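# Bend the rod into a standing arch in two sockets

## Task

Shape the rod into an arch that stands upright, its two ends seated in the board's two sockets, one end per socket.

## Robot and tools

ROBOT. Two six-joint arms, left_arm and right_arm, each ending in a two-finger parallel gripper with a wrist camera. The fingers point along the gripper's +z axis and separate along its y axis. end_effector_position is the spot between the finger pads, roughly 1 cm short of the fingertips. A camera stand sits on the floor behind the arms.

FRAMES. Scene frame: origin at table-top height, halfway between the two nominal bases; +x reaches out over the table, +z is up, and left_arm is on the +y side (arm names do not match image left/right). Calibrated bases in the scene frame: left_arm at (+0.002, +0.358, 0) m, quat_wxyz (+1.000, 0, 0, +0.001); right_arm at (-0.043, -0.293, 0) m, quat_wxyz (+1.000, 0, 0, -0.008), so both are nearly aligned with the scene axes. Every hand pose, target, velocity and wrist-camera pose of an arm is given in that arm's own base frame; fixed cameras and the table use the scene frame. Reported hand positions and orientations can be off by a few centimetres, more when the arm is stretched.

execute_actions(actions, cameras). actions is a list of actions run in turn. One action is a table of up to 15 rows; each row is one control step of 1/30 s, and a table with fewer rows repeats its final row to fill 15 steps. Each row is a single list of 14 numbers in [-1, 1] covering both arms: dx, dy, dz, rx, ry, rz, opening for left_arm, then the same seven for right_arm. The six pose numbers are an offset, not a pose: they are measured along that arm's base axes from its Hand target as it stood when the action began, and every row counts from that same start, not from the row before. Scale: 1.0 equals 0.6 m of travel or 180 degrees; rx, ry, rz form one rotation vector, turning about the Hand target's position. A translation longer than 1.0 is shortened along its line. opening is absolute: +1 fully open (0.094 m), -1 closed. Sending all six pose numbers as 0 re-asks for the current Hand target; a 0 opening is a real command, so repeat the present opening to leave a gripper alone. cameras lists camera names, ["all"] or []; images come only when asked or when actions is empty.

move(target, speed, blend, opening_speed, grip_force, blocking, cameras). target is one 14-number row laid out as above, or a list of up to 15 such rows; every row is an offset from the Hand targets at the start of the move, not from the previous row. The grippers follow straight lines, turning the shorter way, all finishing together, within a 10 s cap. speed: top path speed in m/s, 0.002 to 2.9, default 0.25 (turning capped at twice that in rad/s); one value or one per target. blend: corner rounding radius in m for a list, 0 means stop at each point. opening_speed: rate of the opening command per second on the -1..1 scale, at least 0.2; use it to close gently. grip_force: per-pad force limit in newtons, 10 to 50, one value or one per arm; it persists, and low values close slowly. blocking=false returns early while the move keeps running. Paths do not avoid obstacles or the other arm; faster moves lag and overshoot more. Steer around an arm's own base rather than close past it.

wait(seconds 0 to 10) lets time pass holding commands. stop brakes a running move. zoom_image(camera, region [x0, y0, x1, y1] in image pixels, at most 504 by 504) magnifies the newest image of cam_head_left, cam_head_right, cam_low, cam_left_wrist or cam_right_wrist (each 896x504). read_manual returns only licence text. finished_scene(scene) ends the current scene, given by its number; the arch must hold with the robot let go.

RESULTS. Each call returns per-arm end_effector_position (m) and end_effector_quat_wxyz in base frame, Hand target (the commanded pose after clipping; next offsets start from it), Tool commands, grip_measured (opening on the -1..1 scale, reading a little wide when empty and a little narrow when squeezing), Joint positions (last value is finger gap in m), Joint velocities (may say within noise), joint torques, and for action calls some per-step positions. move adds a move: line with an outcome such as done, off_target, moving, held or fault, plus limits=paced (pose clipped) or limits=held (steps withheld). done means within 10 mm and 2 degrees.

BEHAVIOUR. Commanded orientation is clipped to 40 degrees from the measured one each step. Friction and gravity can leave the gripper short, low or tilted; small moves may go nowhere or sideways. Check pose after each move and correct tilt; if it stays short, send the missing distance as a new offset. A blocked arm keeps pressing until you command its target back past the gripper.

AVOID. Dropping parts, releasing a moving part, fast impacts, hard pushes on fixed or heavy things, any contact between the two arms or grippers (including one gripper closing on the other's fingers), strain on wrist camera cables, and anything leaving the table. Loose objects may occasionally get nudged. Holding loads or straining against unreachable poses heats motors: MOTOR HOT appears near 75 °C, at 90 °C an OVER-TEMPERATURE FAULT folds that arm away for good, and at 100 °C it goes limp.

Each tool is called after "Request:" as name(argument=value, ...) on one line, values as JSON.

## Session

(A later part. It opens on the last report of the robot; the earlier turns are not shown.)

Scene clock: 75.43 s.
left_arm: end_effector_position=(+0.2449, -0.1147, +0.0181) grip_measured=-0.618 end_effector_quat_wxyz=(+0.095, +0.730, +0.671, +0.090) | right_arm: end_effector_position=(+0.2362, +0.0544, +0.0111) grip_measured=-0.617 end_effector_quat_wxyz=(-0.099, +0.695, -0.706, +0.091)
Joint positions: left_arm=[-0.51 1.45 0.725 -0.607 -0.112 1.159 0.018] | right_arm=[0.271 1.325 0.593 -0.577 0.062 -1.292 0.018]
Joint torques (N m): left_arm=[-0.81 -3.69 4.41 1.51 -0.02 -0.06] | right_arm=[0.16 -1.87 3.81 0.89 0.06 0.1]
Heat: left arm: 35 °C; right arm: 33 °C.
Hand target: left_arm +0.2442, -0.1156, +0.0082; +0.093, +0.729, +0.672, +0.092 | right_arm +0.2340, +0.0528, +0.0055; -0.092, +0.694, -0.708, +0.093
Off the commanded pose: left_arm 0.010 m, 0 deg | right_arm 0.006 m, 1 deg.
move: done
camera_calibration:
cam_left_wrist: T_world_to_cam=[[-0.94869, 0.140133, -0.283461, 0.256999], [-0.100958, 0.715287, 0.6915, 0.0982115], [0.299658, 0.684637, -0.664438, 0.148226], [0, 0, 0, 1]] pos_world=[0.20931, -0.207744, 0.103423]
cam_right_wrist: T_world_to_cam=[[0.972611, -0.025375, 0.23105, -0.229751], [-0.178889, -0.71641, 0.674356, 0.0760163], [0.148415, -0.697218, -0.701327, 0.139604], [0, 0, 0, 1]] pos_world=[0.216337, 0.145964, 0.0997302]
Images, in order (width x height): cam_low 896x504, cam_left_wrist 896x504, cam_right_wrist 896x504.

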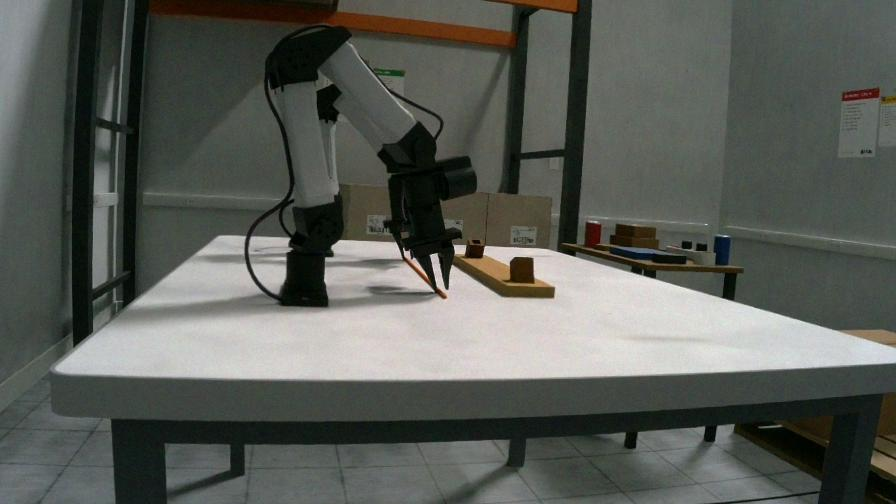

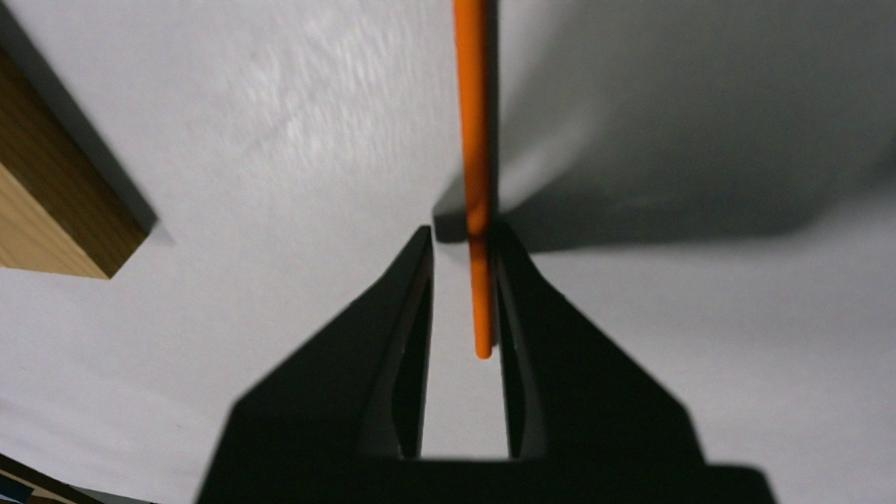

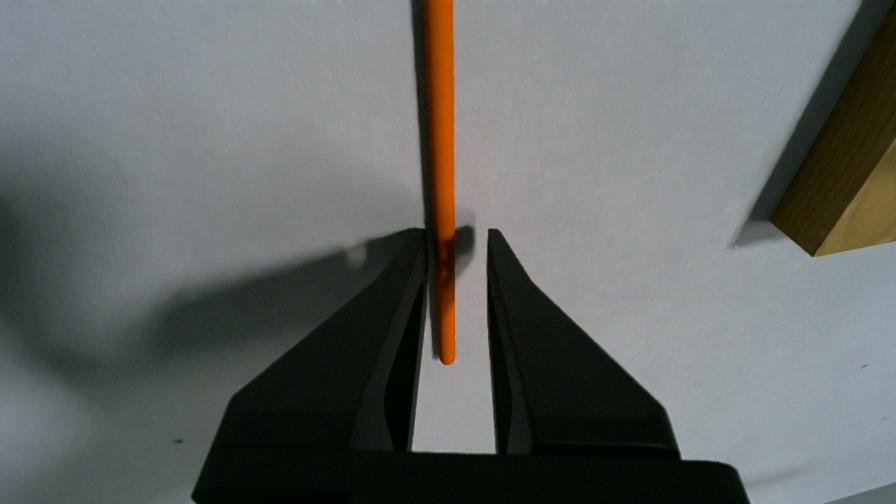

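Request:
move(target=[[0,0,0.022,0,0,0,-0.62,0,0,0.012,0,0,0,-0.62],[-0.0065,0,0.022,0,0,0,-0.62,-0.003,0,0.012,0,0,-0.0,-0.62],[-0.0065,0,0.012,0,0,0,-0.62,-0.003,0,0.005,0,0,-0.0,-0.62]], cameras=["cam_low","cam_left_wrist","cam_right_wrist"], speed=0.03)

Scene clock: 79.47 s.
left_arm: end_effector_position=(+0.2443, -0.1156, +0.0184) grip_measured=-0.618 end_effector_quat_wxyz=(+0.095, +0.730, +0.671, +0.092) | right_arm: end_effector_position=(+0.2332, +0.0541, +0.0104) grip_measured=-0.617 end_effector_quat_wxyz=(-0.093, +0.696, -0.707, +0.088)
Joint positions: left_arm=[-0.518 1.449 0.725 -0.609 -0.117 1.152 0.018] | right_arm=[0.273 1.325 0.593 -0.589 0.063 -1.29 0.018]
Joint torques (N m): left_arm=[-0.85 -6.34 4.97 1.13 0.03 -0.07] | right_arm=[0.14 -2.99 4.01 0.84 0.06 0.1]
Heat: left arm: 35 °C; right arm: 33 °C.
Hand target: left_arm +0.2403, -0.1156, +0.0154; +0.093, +0.729, +0.672, +0.092 | right_arm +0.2322, +0.0528, +0.0086; -0.092, +0.694, -0.708, +0.094
Off the commanded pose: left_arm 0.005 m, 0 deg | right_arm 0.002 m, 1 deg.
move: done
camera_calibration:
cam_left_wrist: T_world_to_cam=[[-0.948077, 0.140756, -0.285196, 0.256559], [-0.102813, 0.712941, 0.693646, 0.0987418], [0.300963, 0.686952, -0.661452, 0.149117], [0, 0, 0, 1]] pos_world=[0.208511, -0.208945, 0.103311]
cam_right_wrist: T_world_to_cam=[[0.975325, -0.0246166, 0.219396, -0.227126], [-0.170699, -0.714304, 0.678698, 0.0737589], [0.140008, -0.699402, -0.700881, 0.141355], [0, 0, 0, 1]] pos_world=[0.214322, 0.14596, 0.0988441]
Images, in order (width x height): cam_low 896x504, cam_left_wrist 896x504, cam_right_wrist 896x504.

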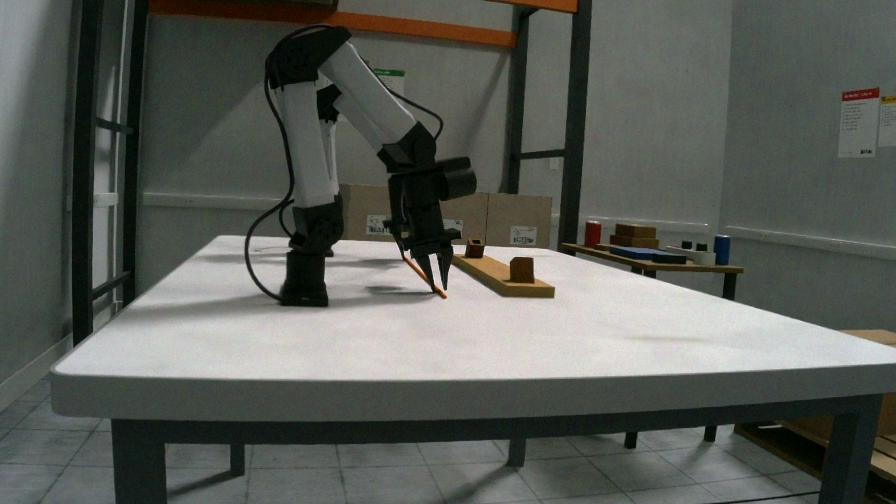

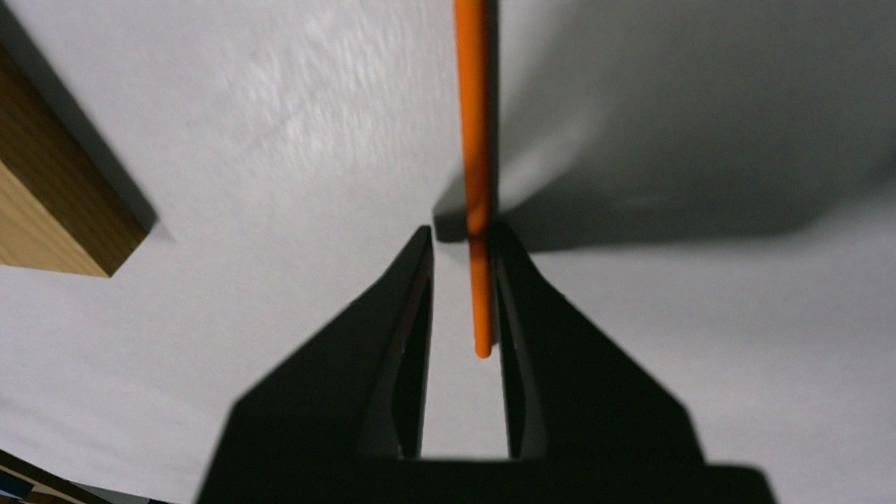

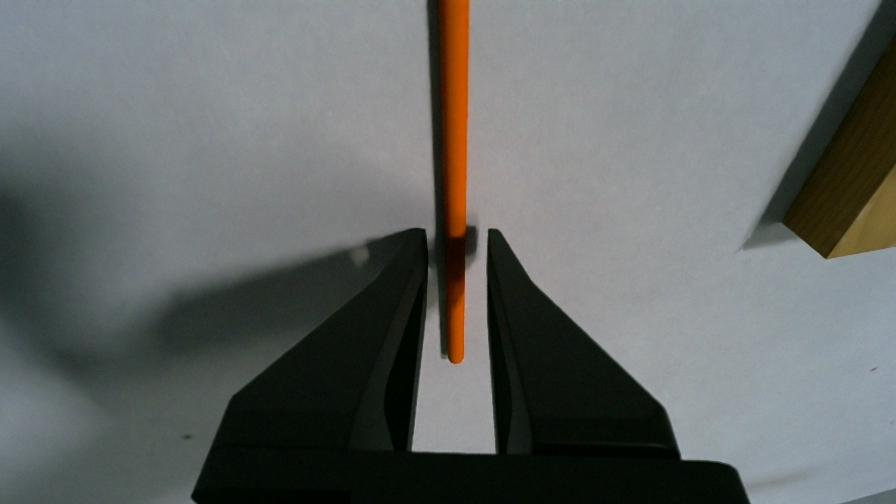

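Request:
move(target=[0,0,0,0,0,0,-1,0,0,0,0,0,-0.0,-1], cameras=["cam_low","cam_left_wrist","cam_right_wrist"], opening_speed=0.25)

Scene clock: 83.70 s.
left_arm: end_effector_position=(+0.2433, -0.1150, +0.0173) grip_measured=-0.922 end_effector_quat_wxyz=(+0.093, +0.729, +0.671, +0.092) | right_arm: end_effector_position=(+0.2369, +0.0540, +0.0119) grip_measured=-0.993 end_effector_quat_wxyz=(-0.099, +0.694, -0.707, +0.094)
Joint positions: left_arm=[-0.518 1.449 0.721 -0.608 -0.117 1.15 0.004] | right_arm=[0.273 1.322 0.593 -0.576 0.069 -1.289 0]
Joint torques (N m): left_arm=[-0.87 -6.35 5.27 1.11 0.02 -0.05] | right_arm=[0.14 -2.77 4.04 0.73 0.01 0.1]
Heat: left arm: 35 °C; right arm: 33 °C.
Hand target: left_arm +0.2403, -0.1156, +0.0154; +0.092, +0.729, +0.672, +0.092 | right_arm +0.2322, +0.0527, +0.0086; -0.092, +0.694, -0.708, +0.094
Off the commanded pose: left_arm 0.004 m, 0 deg | right_arm 0.006 m, 1 deg.
move: done
camera_calibration:
cam_left_wrist: T_world_to_cam=[[-0.949111, 0.139255, -0.282484, 0.255278], [-0.102271, 0.712054, 0.694636, 0.0986911], [0.297876, 0.688176, -0.661577, 0.149272], [0, 0, 0, 1]] pos_world=[0.207916, -0.208548, 0.102313]
cam_right_wrist: T_world_to_cam=[[0.971313, -0.0262974, 0.236347, -0.23023], [-0.183907, -0.713157, 0.676451, 0.0762651], [0.150764, -0.700511, -0.697534, 0.139362], [0, 0, 0, 1]] pos_world=[0.21664, 0.145959, 0.100035]
Images, in order (width x height): cam_low 896x504, cam_left_wrist 896x504, cam_right_wrist 896x504.

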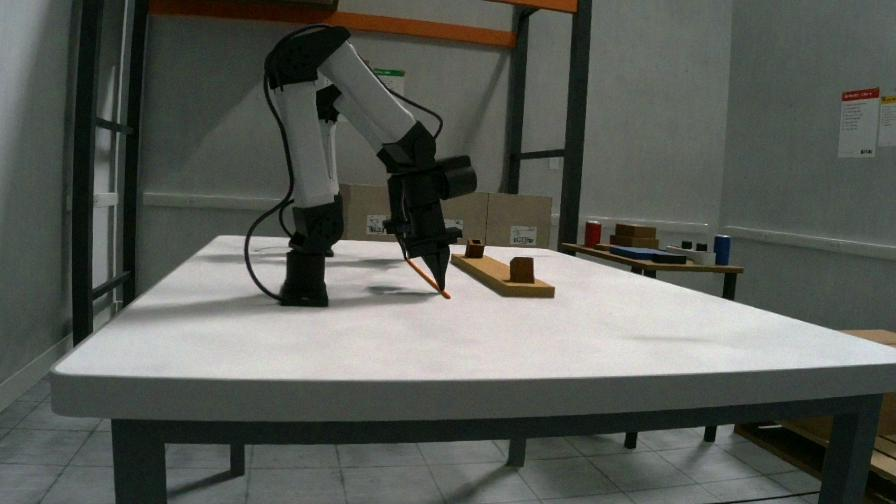

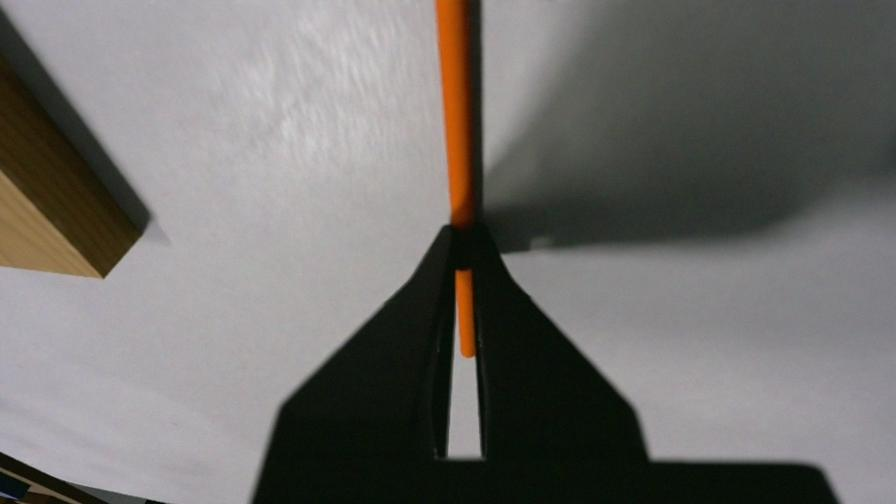

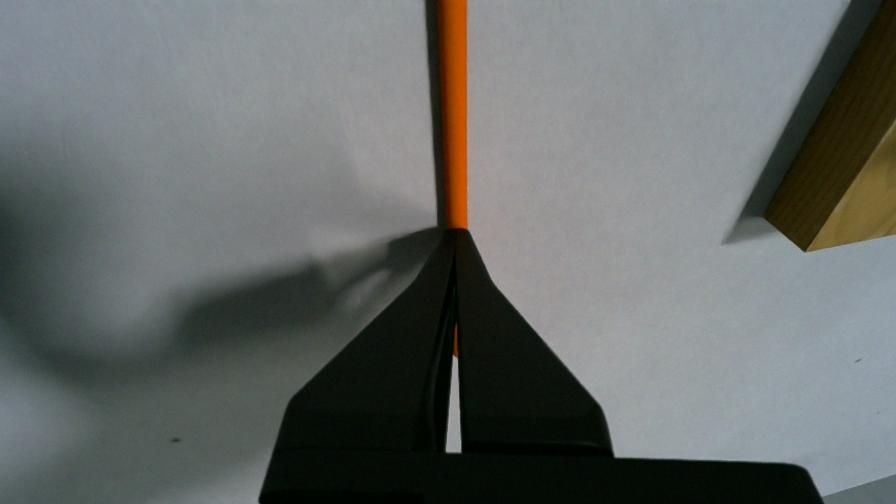

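Request:
move(target=[[0,0,0,0,0,0,-1,-0.003,0,0.012,0,0,0,-1],[0,0,0,0,0,0,-1,-0.003,0,0.012,0,0,0,-0.55],[0,0,0,0,0,0,-1,-0.003,0,-0.014,0,0,0,-0.55]], cameras=["cam_low","cam_right_wrist"], speed=0.03)

Scene clock: 87.67 s.
left_arm: end_effector_position=(+0.2441, -0.1155, +0.0176) grip_measured=-0.923 end_effector_quat_wxyz=(+0.095, +0.729, +0.671, +0.092) | right_arm: end_effector_position=(+0.2302, +0.0530, +0.0094) grip_measured=-0.553 end_effector_quat_wxyz=(-0.092, +0.696, -0.707, +0.090)
Joint positions: left_arm=[-0.518 1.449 0.721 -0.604 -0.117 1.149 0.004] | right_arm=[0.277 1.314 0.581 -0.59 0.069 -1.287 0.021]
Joint torques (N m): left_arm=[-0.85 -6.32 5.24 1.07 0.03 -0.05] | right_arm=[0.09 -1.14 2.76 1.25 0.01 0.1]
Heat: left arm: 36 °C; right arm: 33 °C.
Hand target: left_arm +0.2403, -0.1156, +0.0154; +0.093, +0.729, +0.672, +0.092 | right_arm +0.2304, +0.0527, +0.0002; -0.092, +0.694, -0.708, +0.094
Off the commanded pose: left_arm 0.004 m, 0 deg | right_arm 0.009 m, 0 deg.
move: done
camera_calibration:
cam_right_wrist: T_world_to_cam=[[0.975201, -0.024092, 0.220006, -0.224019], [-0.171504, -0.710575, 0.6824, 0.0730246], [0.13989, -0.703209, -0.697085, 0.140585], [0, 0, 0, 1]] pos_world=[0.211321, 0.145353, 0.0974535]
Images, in order (width x height): cam_low 896x504, cam_right_wrist 896x504.

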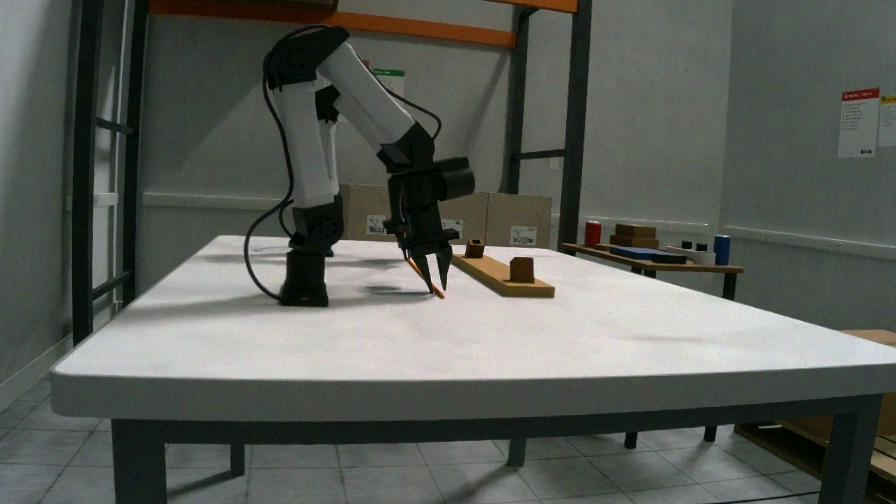

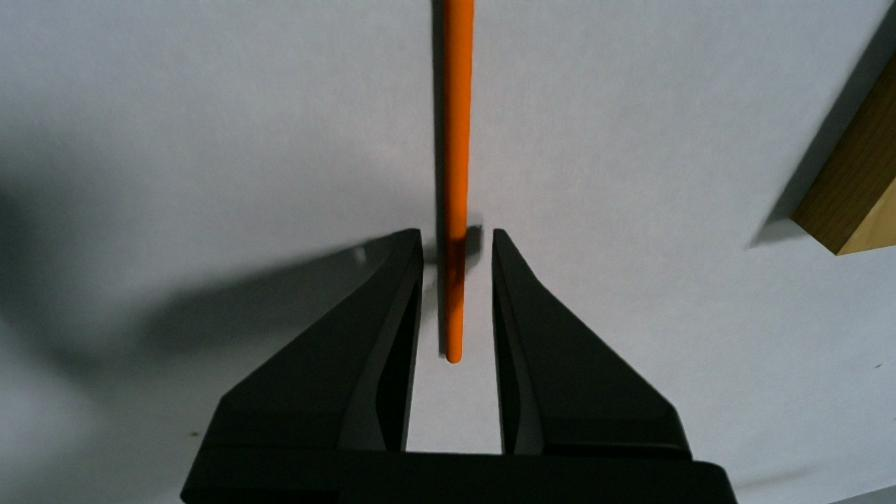

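Request:
move(target=[0,0,0,0,0,0,-1,0.002,0,-0.003,0,0,0,-1], cameras=["cam_low","cam_right_wrist"], opening_speed=0.25)

Scene clock: 90.83 s.
left_arm: end_effector_position=(+0.2442, -0.1154, +0.0176) grip_measured=-0.923 end_effector_quat_wxyz=(+0.095, +0.729, +0.672, +0.093) | right_arm: end_effector_position=(+0.2378, +0.0547, +0.0079) grip_measured=-0.909 end_effector_quat_wxyz=(-0.105, +0.694, -0.706, +0.099)
Joint positions: left_arm=[-0.518 1.449 0.721 -0.604 -0.119 1.149 0.004] | right_arm=[0.277 1.323 0.57 -0.537 0.071 -1.287 0.004]
Joint torques (N m): left_arm=[-0.85 -6.32 5.26 1.07 0.04 -0.05] | right_arm=[-0.03 -1.07 3.48 0.85 -0.01 0.08]
Heat: left arm: 36 °C; right arm: 33 °C.
Hand target: left_arm +0.2403, -0.1156, +0.0154; +0.093, +0.729, +0.672, +0.092 | right_arm +0.2316, +0.0528, -0.0017; -0.092, +0.694, -0.708, +0.093
Off the commanded pose: left_arm 0.004 m, 0 deg | right_arm 0.012 m, 2 deg.
move: off_target (right_arm)
camera_calibration:
cam_right_wrist: T_world_to_cam=[[0.967575, -0.0263678, 0.251203, -0.22936], [-0.193918, -0.714808, 0.671897, 0.0822283], [0.161846, -0.698823, -0.696744, 0.134129], [0, 0, 0, 1]] pos_world=[0.216161, 0.146462, 0.0958203]
Images, in order (width x height): cam_low 896x504, cam_right_wrist 896x504.

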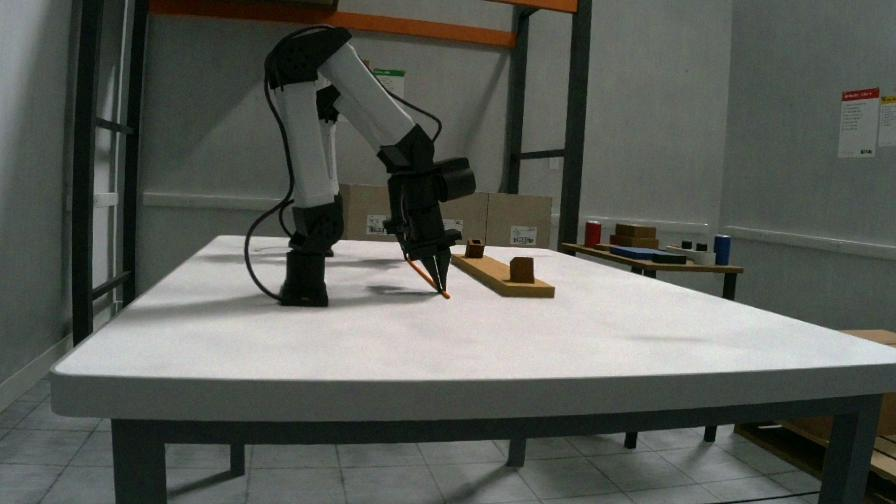

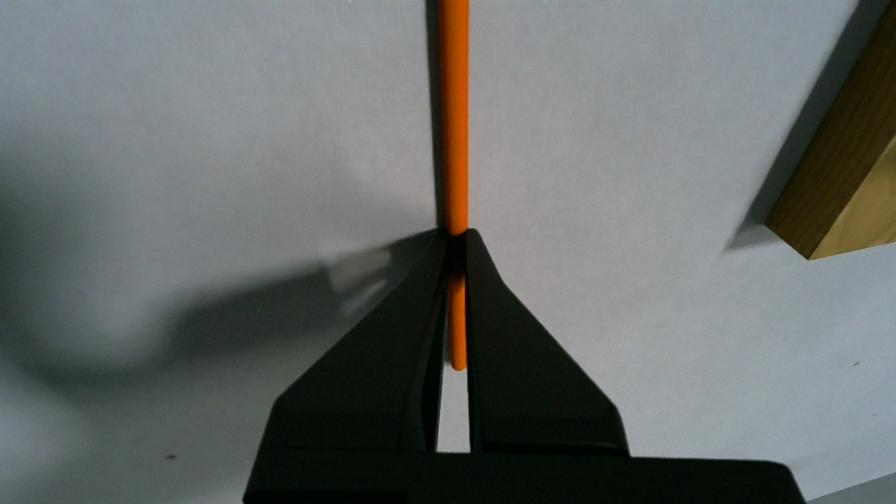

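Request:
move(target=[0,0,0.149,0,0,0,-1,0.006,0,0.161,0,0,0,-1], cameras=["all"], speed=0.1)

Scene clock: 95.00 s.
left_arm: end_effector_position=(+0.2429, -0.1144, +0.0951) grip_measured=-0.923 end_effector_quat_wxyz=(+0.090, +0.730, +0.671, +0.093) | right_arm: end_effector_position=(+0.2318, +0.0527, +0.0844) grip_measured=-0.909 end_effector_quat_wxyz=(-0.082, +0.697, -0.707, +0.087)
Joint positions: left_arm=[-0.519 1.349 0.967 -0.96 -0.122 1.149 0.004] | right_arm=[0.278 1.231 0.844 -0.957 0.074 -1.287 0.004]
Joint torques (N m): left_arm=[-0.72 -7.02 8.9 0.61 0.06 -0.05] | right_arm=[-0.5 -3.7 7.39 0.51 -0.05 0.03]
Heat: left arm: 36 °C; right arm: 33 °C.
Hand target: left_arm +0.2402, -0.1155, +0.1047; +0.092, +0.729, +0.672, +0.092 | right_arm +0.2352, +0.0527, +0.0949; -0.091, +0.695, -0.707, +0.094
Off the commanded pose: left_arm 0.010 m, 0 deg | right_arm 0.011 m, 1 deg.
move: off_target (right_arm)
camera_calibration:
cam_left_wrist: T_world_to_cam=[[-0.949858, 0.14125, -0.278958, 0.276845], [-0.100244, 0.707496, 0.699572, 0.0426553], [0.296176, 0.692458, -0.657862, 0.200973], [0, 0, 0, 1]] pos_world=[0.207716, -0.208448, 0.1796]
cam_right_wrist: T_world_to_cam=[[0.979067, -0.0223995, 0.202304, -0.241589], [-0.159272, -0.703167, 0.692957, 0.0177598], [0.126731, -0.710672, -0.692015, 0.195398], [0, 0, 0, 1]] pos_world=[0.214598, 0.145941, 0.171786]

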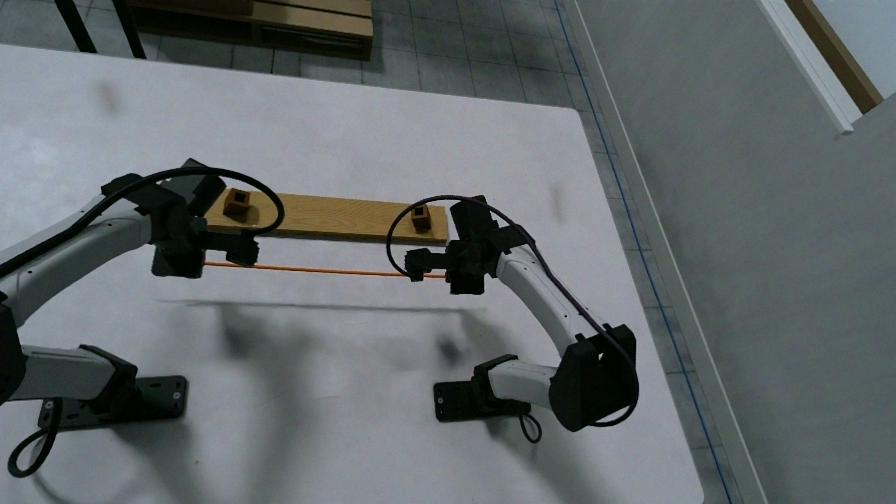

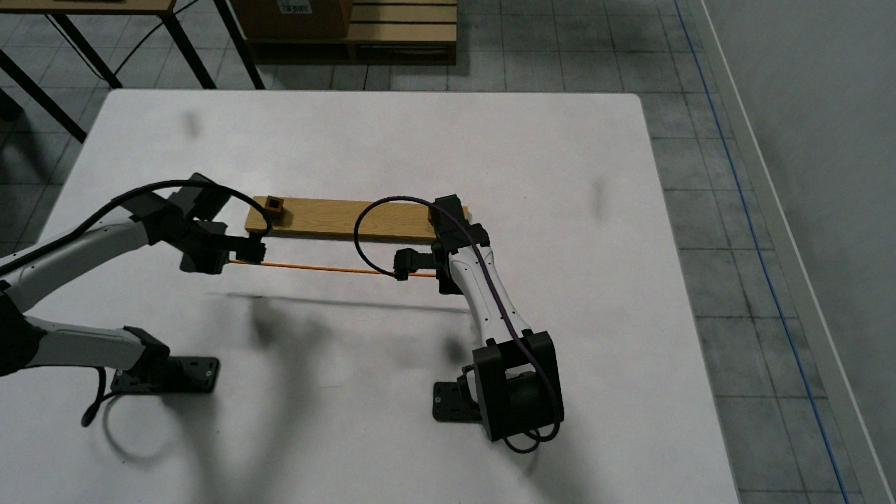

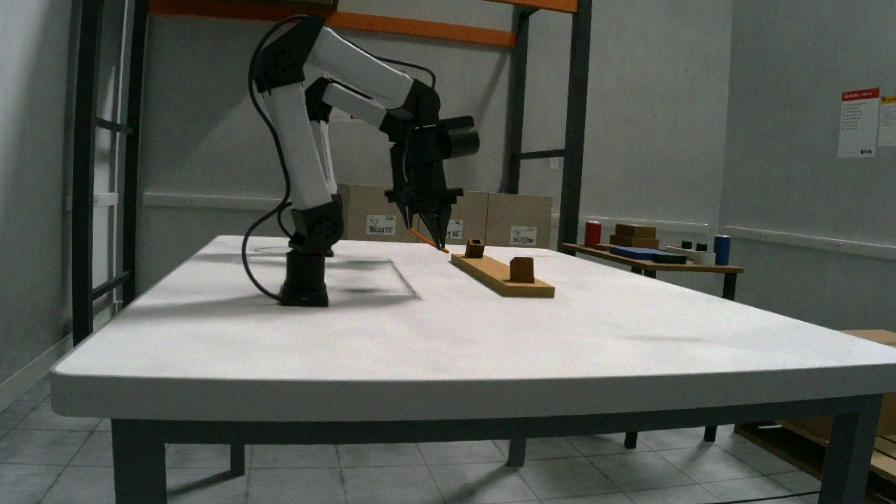

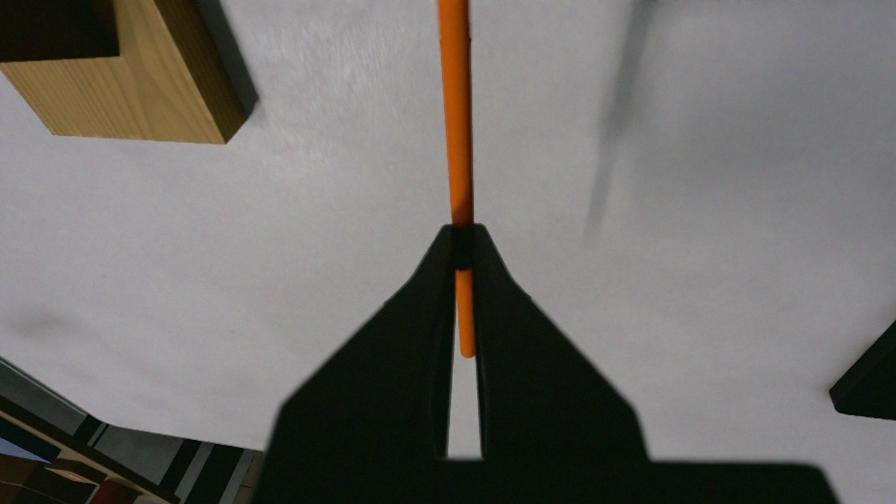

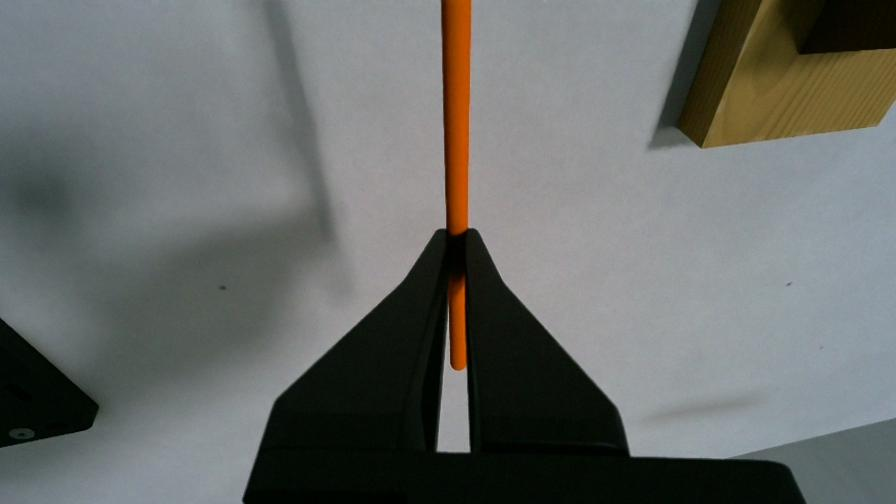

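Request:
move(target=[0.133,0,0.325,0,-0.361,0,-1,0.133,0,0.325,0,-0.361,0,-1], cameras=["all"], speed=0.12)

Scene clock: 103.43 s.
left_arm: end_effector_position=(+0.3205, -0.1161, +0.2987) grip_measured=-0.923 end_effector_quat_wxyz=(+0.437, +0.564, +0.524, +0.465) | right_arm: end_effector_position=(+0.3146, +0.0498, +0.2859) grip_measured=-0.909 end_effector_quat_wxyz=(-0.443, +0.540, -0.554, +0.453)
Joint positions: left_arm=[-0.656 0.945 0.787 -0.076 -0.636 1.497 0.004] | right_arm=[0.358 0.778 0.686 -0.121 0.374 -1.489 0.004]
Joint torques (N m): left_arm=[0.27 -3.45 7.05 2.83 0.03 0.18] | right_arm=[-0.32 -0.88 5.52 2.24 -0.14 0.12]
Heat: left arm: 37 °C; right arm: 34 °C.
Hand target: left_arm +0.3201, -0.1156, +0.2997; +0.439, +0.566, +0.517, +0.469 | right_arm +0.3150, +0.0527, +0.2900; -0.457, +0.535, -0.548, +0.452
Off the commanded pose: left_arm 0.001 m, 1 deg | right_arm 0.005 m, 2 deg.
move: done
camera_calibration:
cam_left_wrist: T_world_to_cam=[[-0.159056, 0.126656, -0.979112, 0.361585], [-0.67632, 0.708507, 0.201519, 0.242707], [0.719231, 0.694245, -0.0270329, -0.0107873], [0, 0, 0, 1]] pos_world=[0.229419, -0.210268, 0.30483]
cam_right_wrist: T_world_to_cam=[[0.231588, -0.0168937, 0.972667, -0.348869], [-0.703968, -0.692983, 0.155576, 0.213792], [0.671414, -0.720756, -0.172379, 0.00285797], [0, 0, 0, 1]] pos_world=[0.229378, 0.144321, 0.306565]

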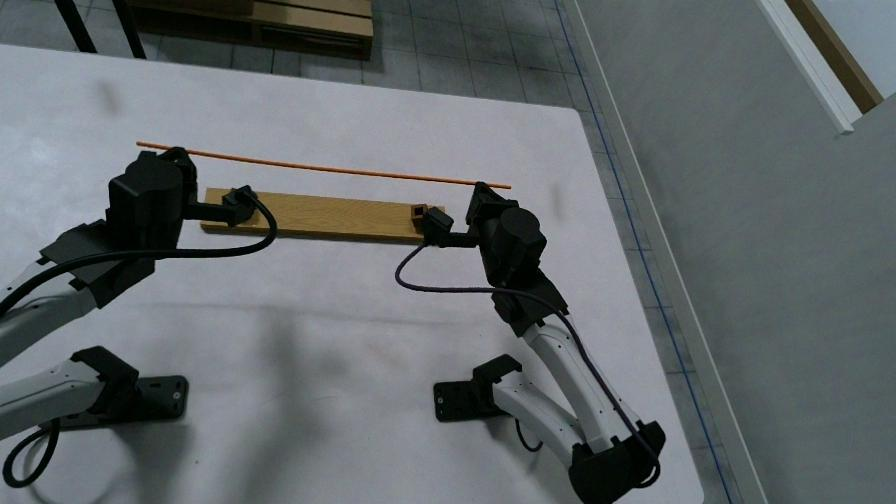

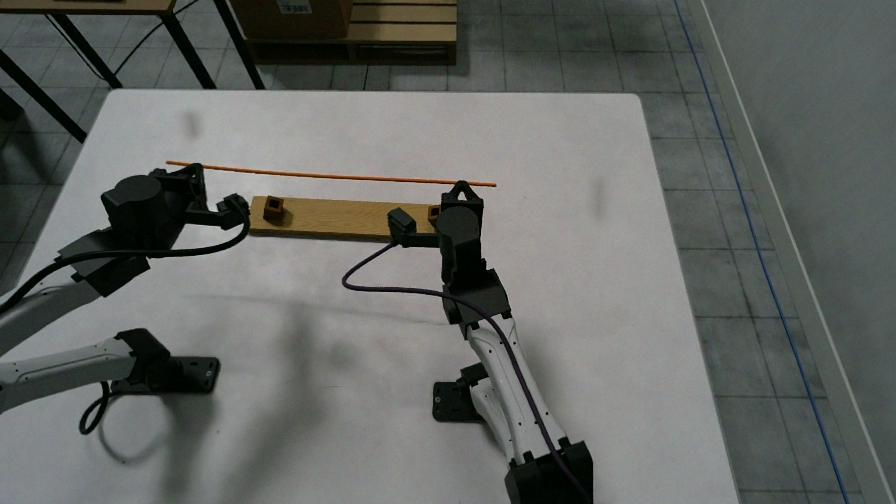

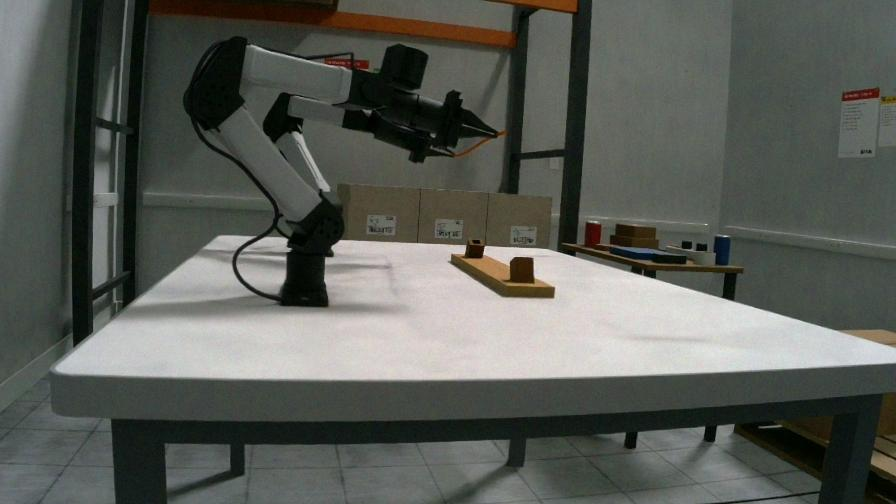

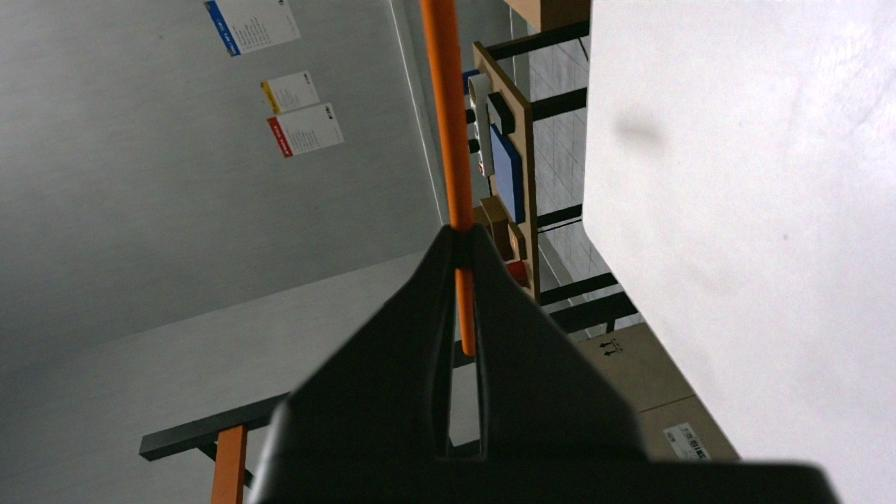

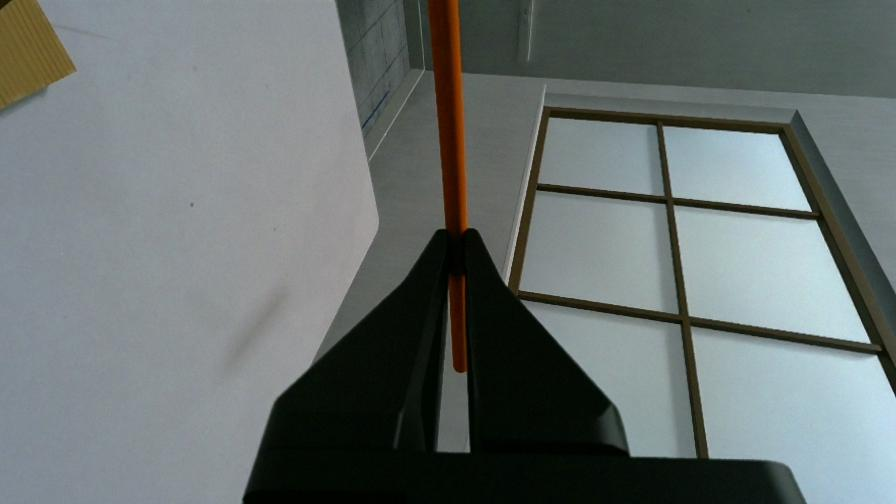

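Request:
move(target=[[0,-0.006,0,-0.0833,0,0,-1,0,0.006,0.012,0.0833,0,0,-1],[0,-0.0278,0,-0.1667,0,0,-1,0,0.0278,0.012,0.1667,0,0,-1],[0,-0.075,0,-0.2778,0,0,-1,0,0.075,0.012,0.2778,0,0,-1]], blend=[0.01,0.01,0], cameras=["all"], speed=0.06)

Scene clock: 124.37 s.
left_arm: end_effector_position=(+0.3213, -0.1425, +0.2993) grip_measured=-0.923 end_effector_quat_wxyz=(+0.619, +0.319, +0.677, +0.240) | right_arm: end_effector_position=(+0.3140, +0.0781, +0.2938) grip_measured=-0.909 end_effector_quat_wxyz=(+0.617, -0.285, +0.700, -0.221)
Joint positions: left_arm=[-0.719 0.978 0.732 0.096 -0.643 0.721 0.004] | right_arm=[0.462 0.793 0.666 -0.029 0.414 -0.667 0.004]
Joint torques (N m): left_arm=[-2.15 -1.85 7.31 3.09 0.48 -0.23] | right_arm=[1.46 0.18 5.63 2.38 -0.56 0.38]
Heat: left arm: 40 °C; right arm: 39 °C.
Hand target: left_arm +0.3201, -0.1606, +0.2997; +0.637, +0.327, +0.667, +0.206 | right_arm +0.3149, +0.0977, +0.2971; +0.641, -0.292, +0.687, -0.178
Off the commanded pose: left_arm 0.018 m, 5 deg | right_arm 0.020 m, 6 deg.
move: off_target (left_arm, right_arm)
camera_calibration:
cam_left_wrist: T_world_to_cam=[[-0.111131, -0.638147, -0.761852, 0.176171], [-0.718371, 0.581309, -0.382131, 0.43201], [0.686727, 0.504826, -0.523027, 0.138808], [0, 0, 0, 1]] pos_world=[0.234598, -0.208782, 0.371901]
cam_right_wrist: T_world_to_cam=[[0.161408, -0.743802, 0.648619, -0.181906], [-0.748711, -0.520473, -0.410535, 0.398678], [0.642946, -0.419365, -0.640901, 0.148068], [0, 0, 0, 1]] pos_world=[0.232656, 0.134293, 0.376556]

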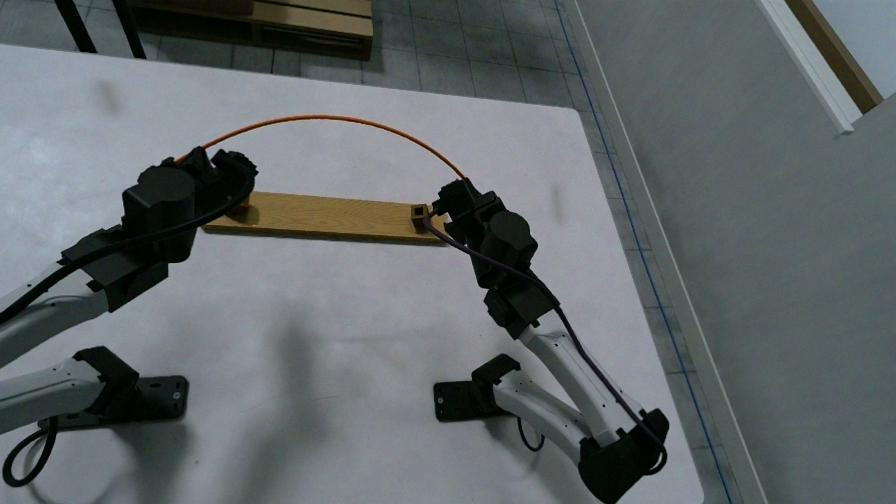

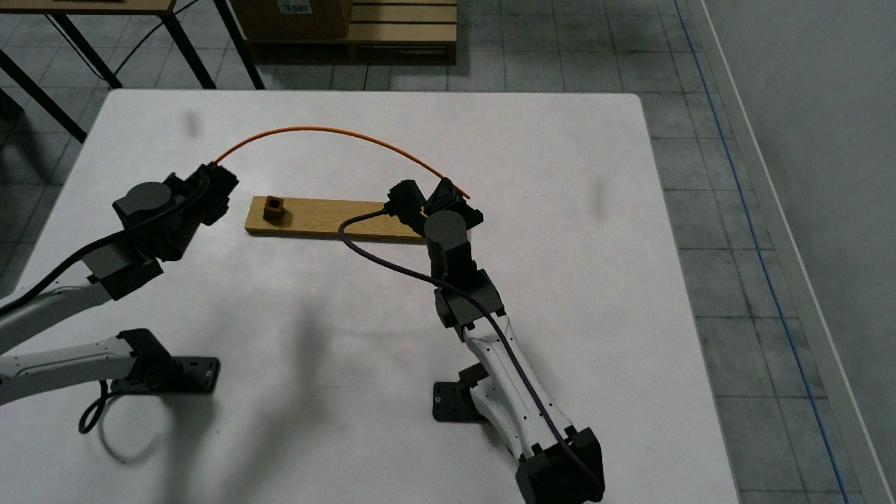

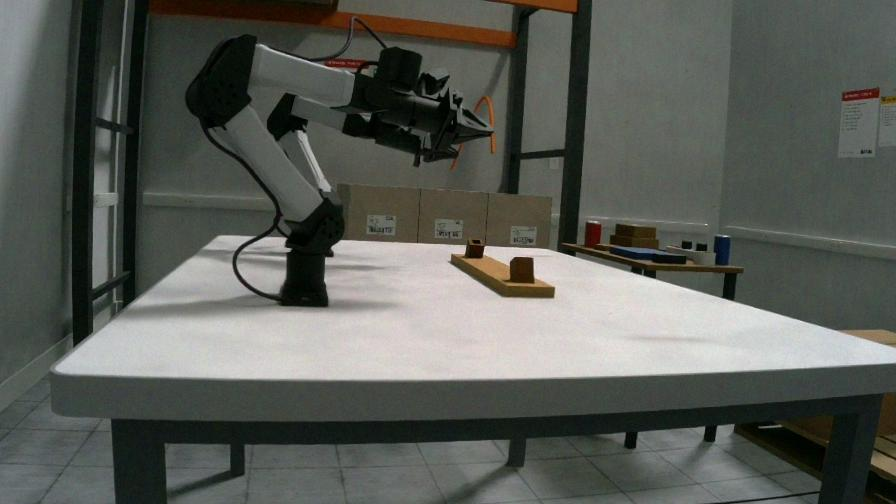

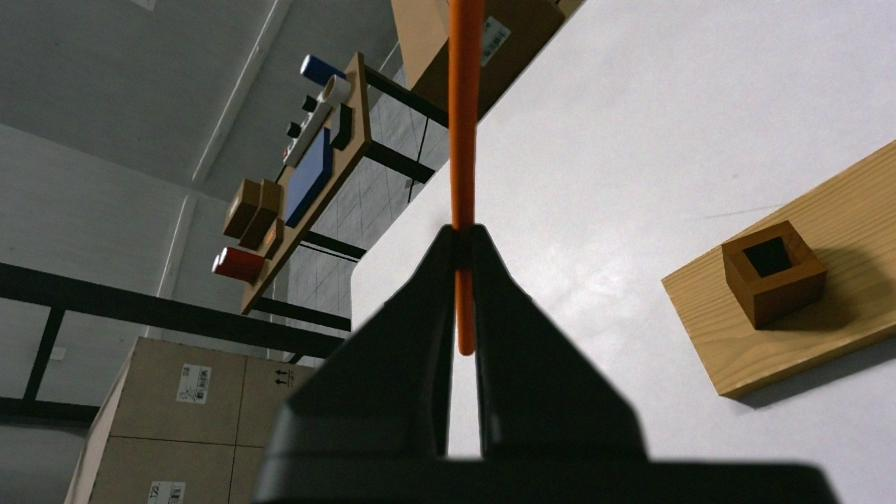

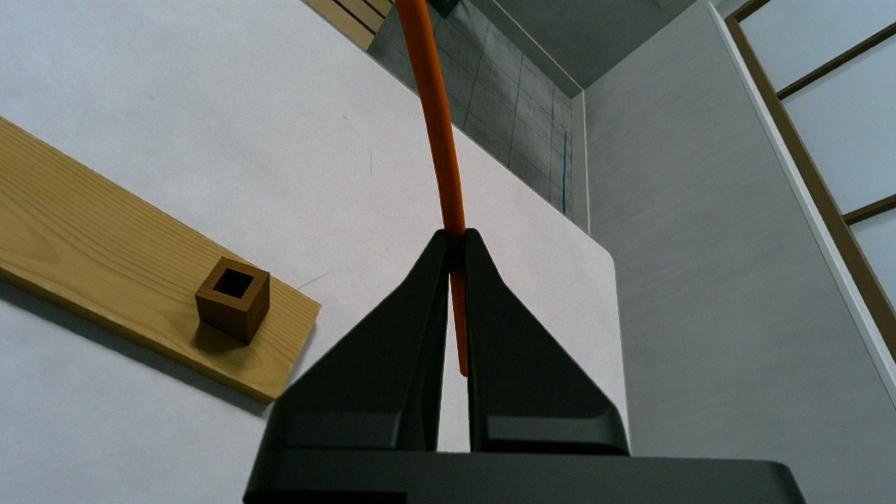

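Request:
zoom_image(camera="cam_left_wrist", region=[650, 180, 890, 420])

Request:
zoom_image(camera="cam_right_wrist", region=[150, 210, 350, 410])

Scaled by 2.100 from the camera's 896x504 image, which has a finer 1280x720 frame.

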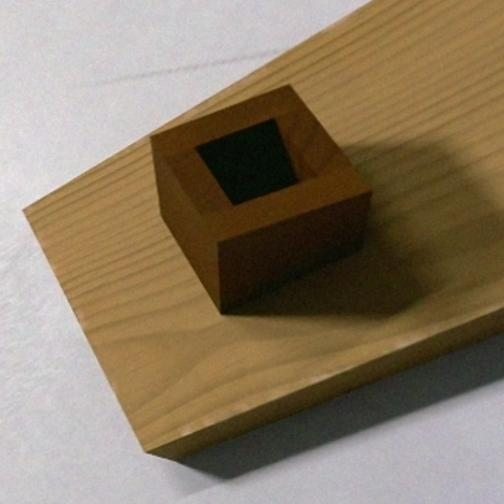

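Scaled by 2.520 from the camera's 896x504 image, which has a finer 1280x720 frame.

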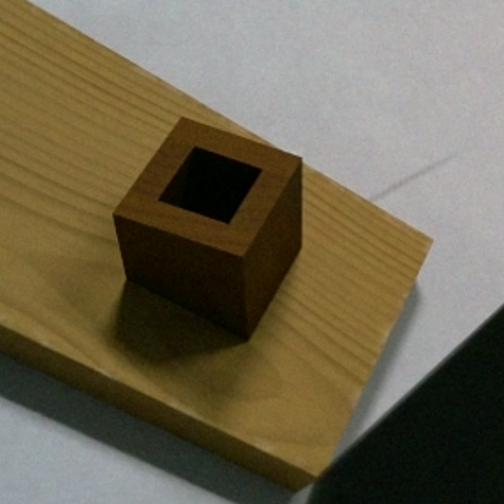

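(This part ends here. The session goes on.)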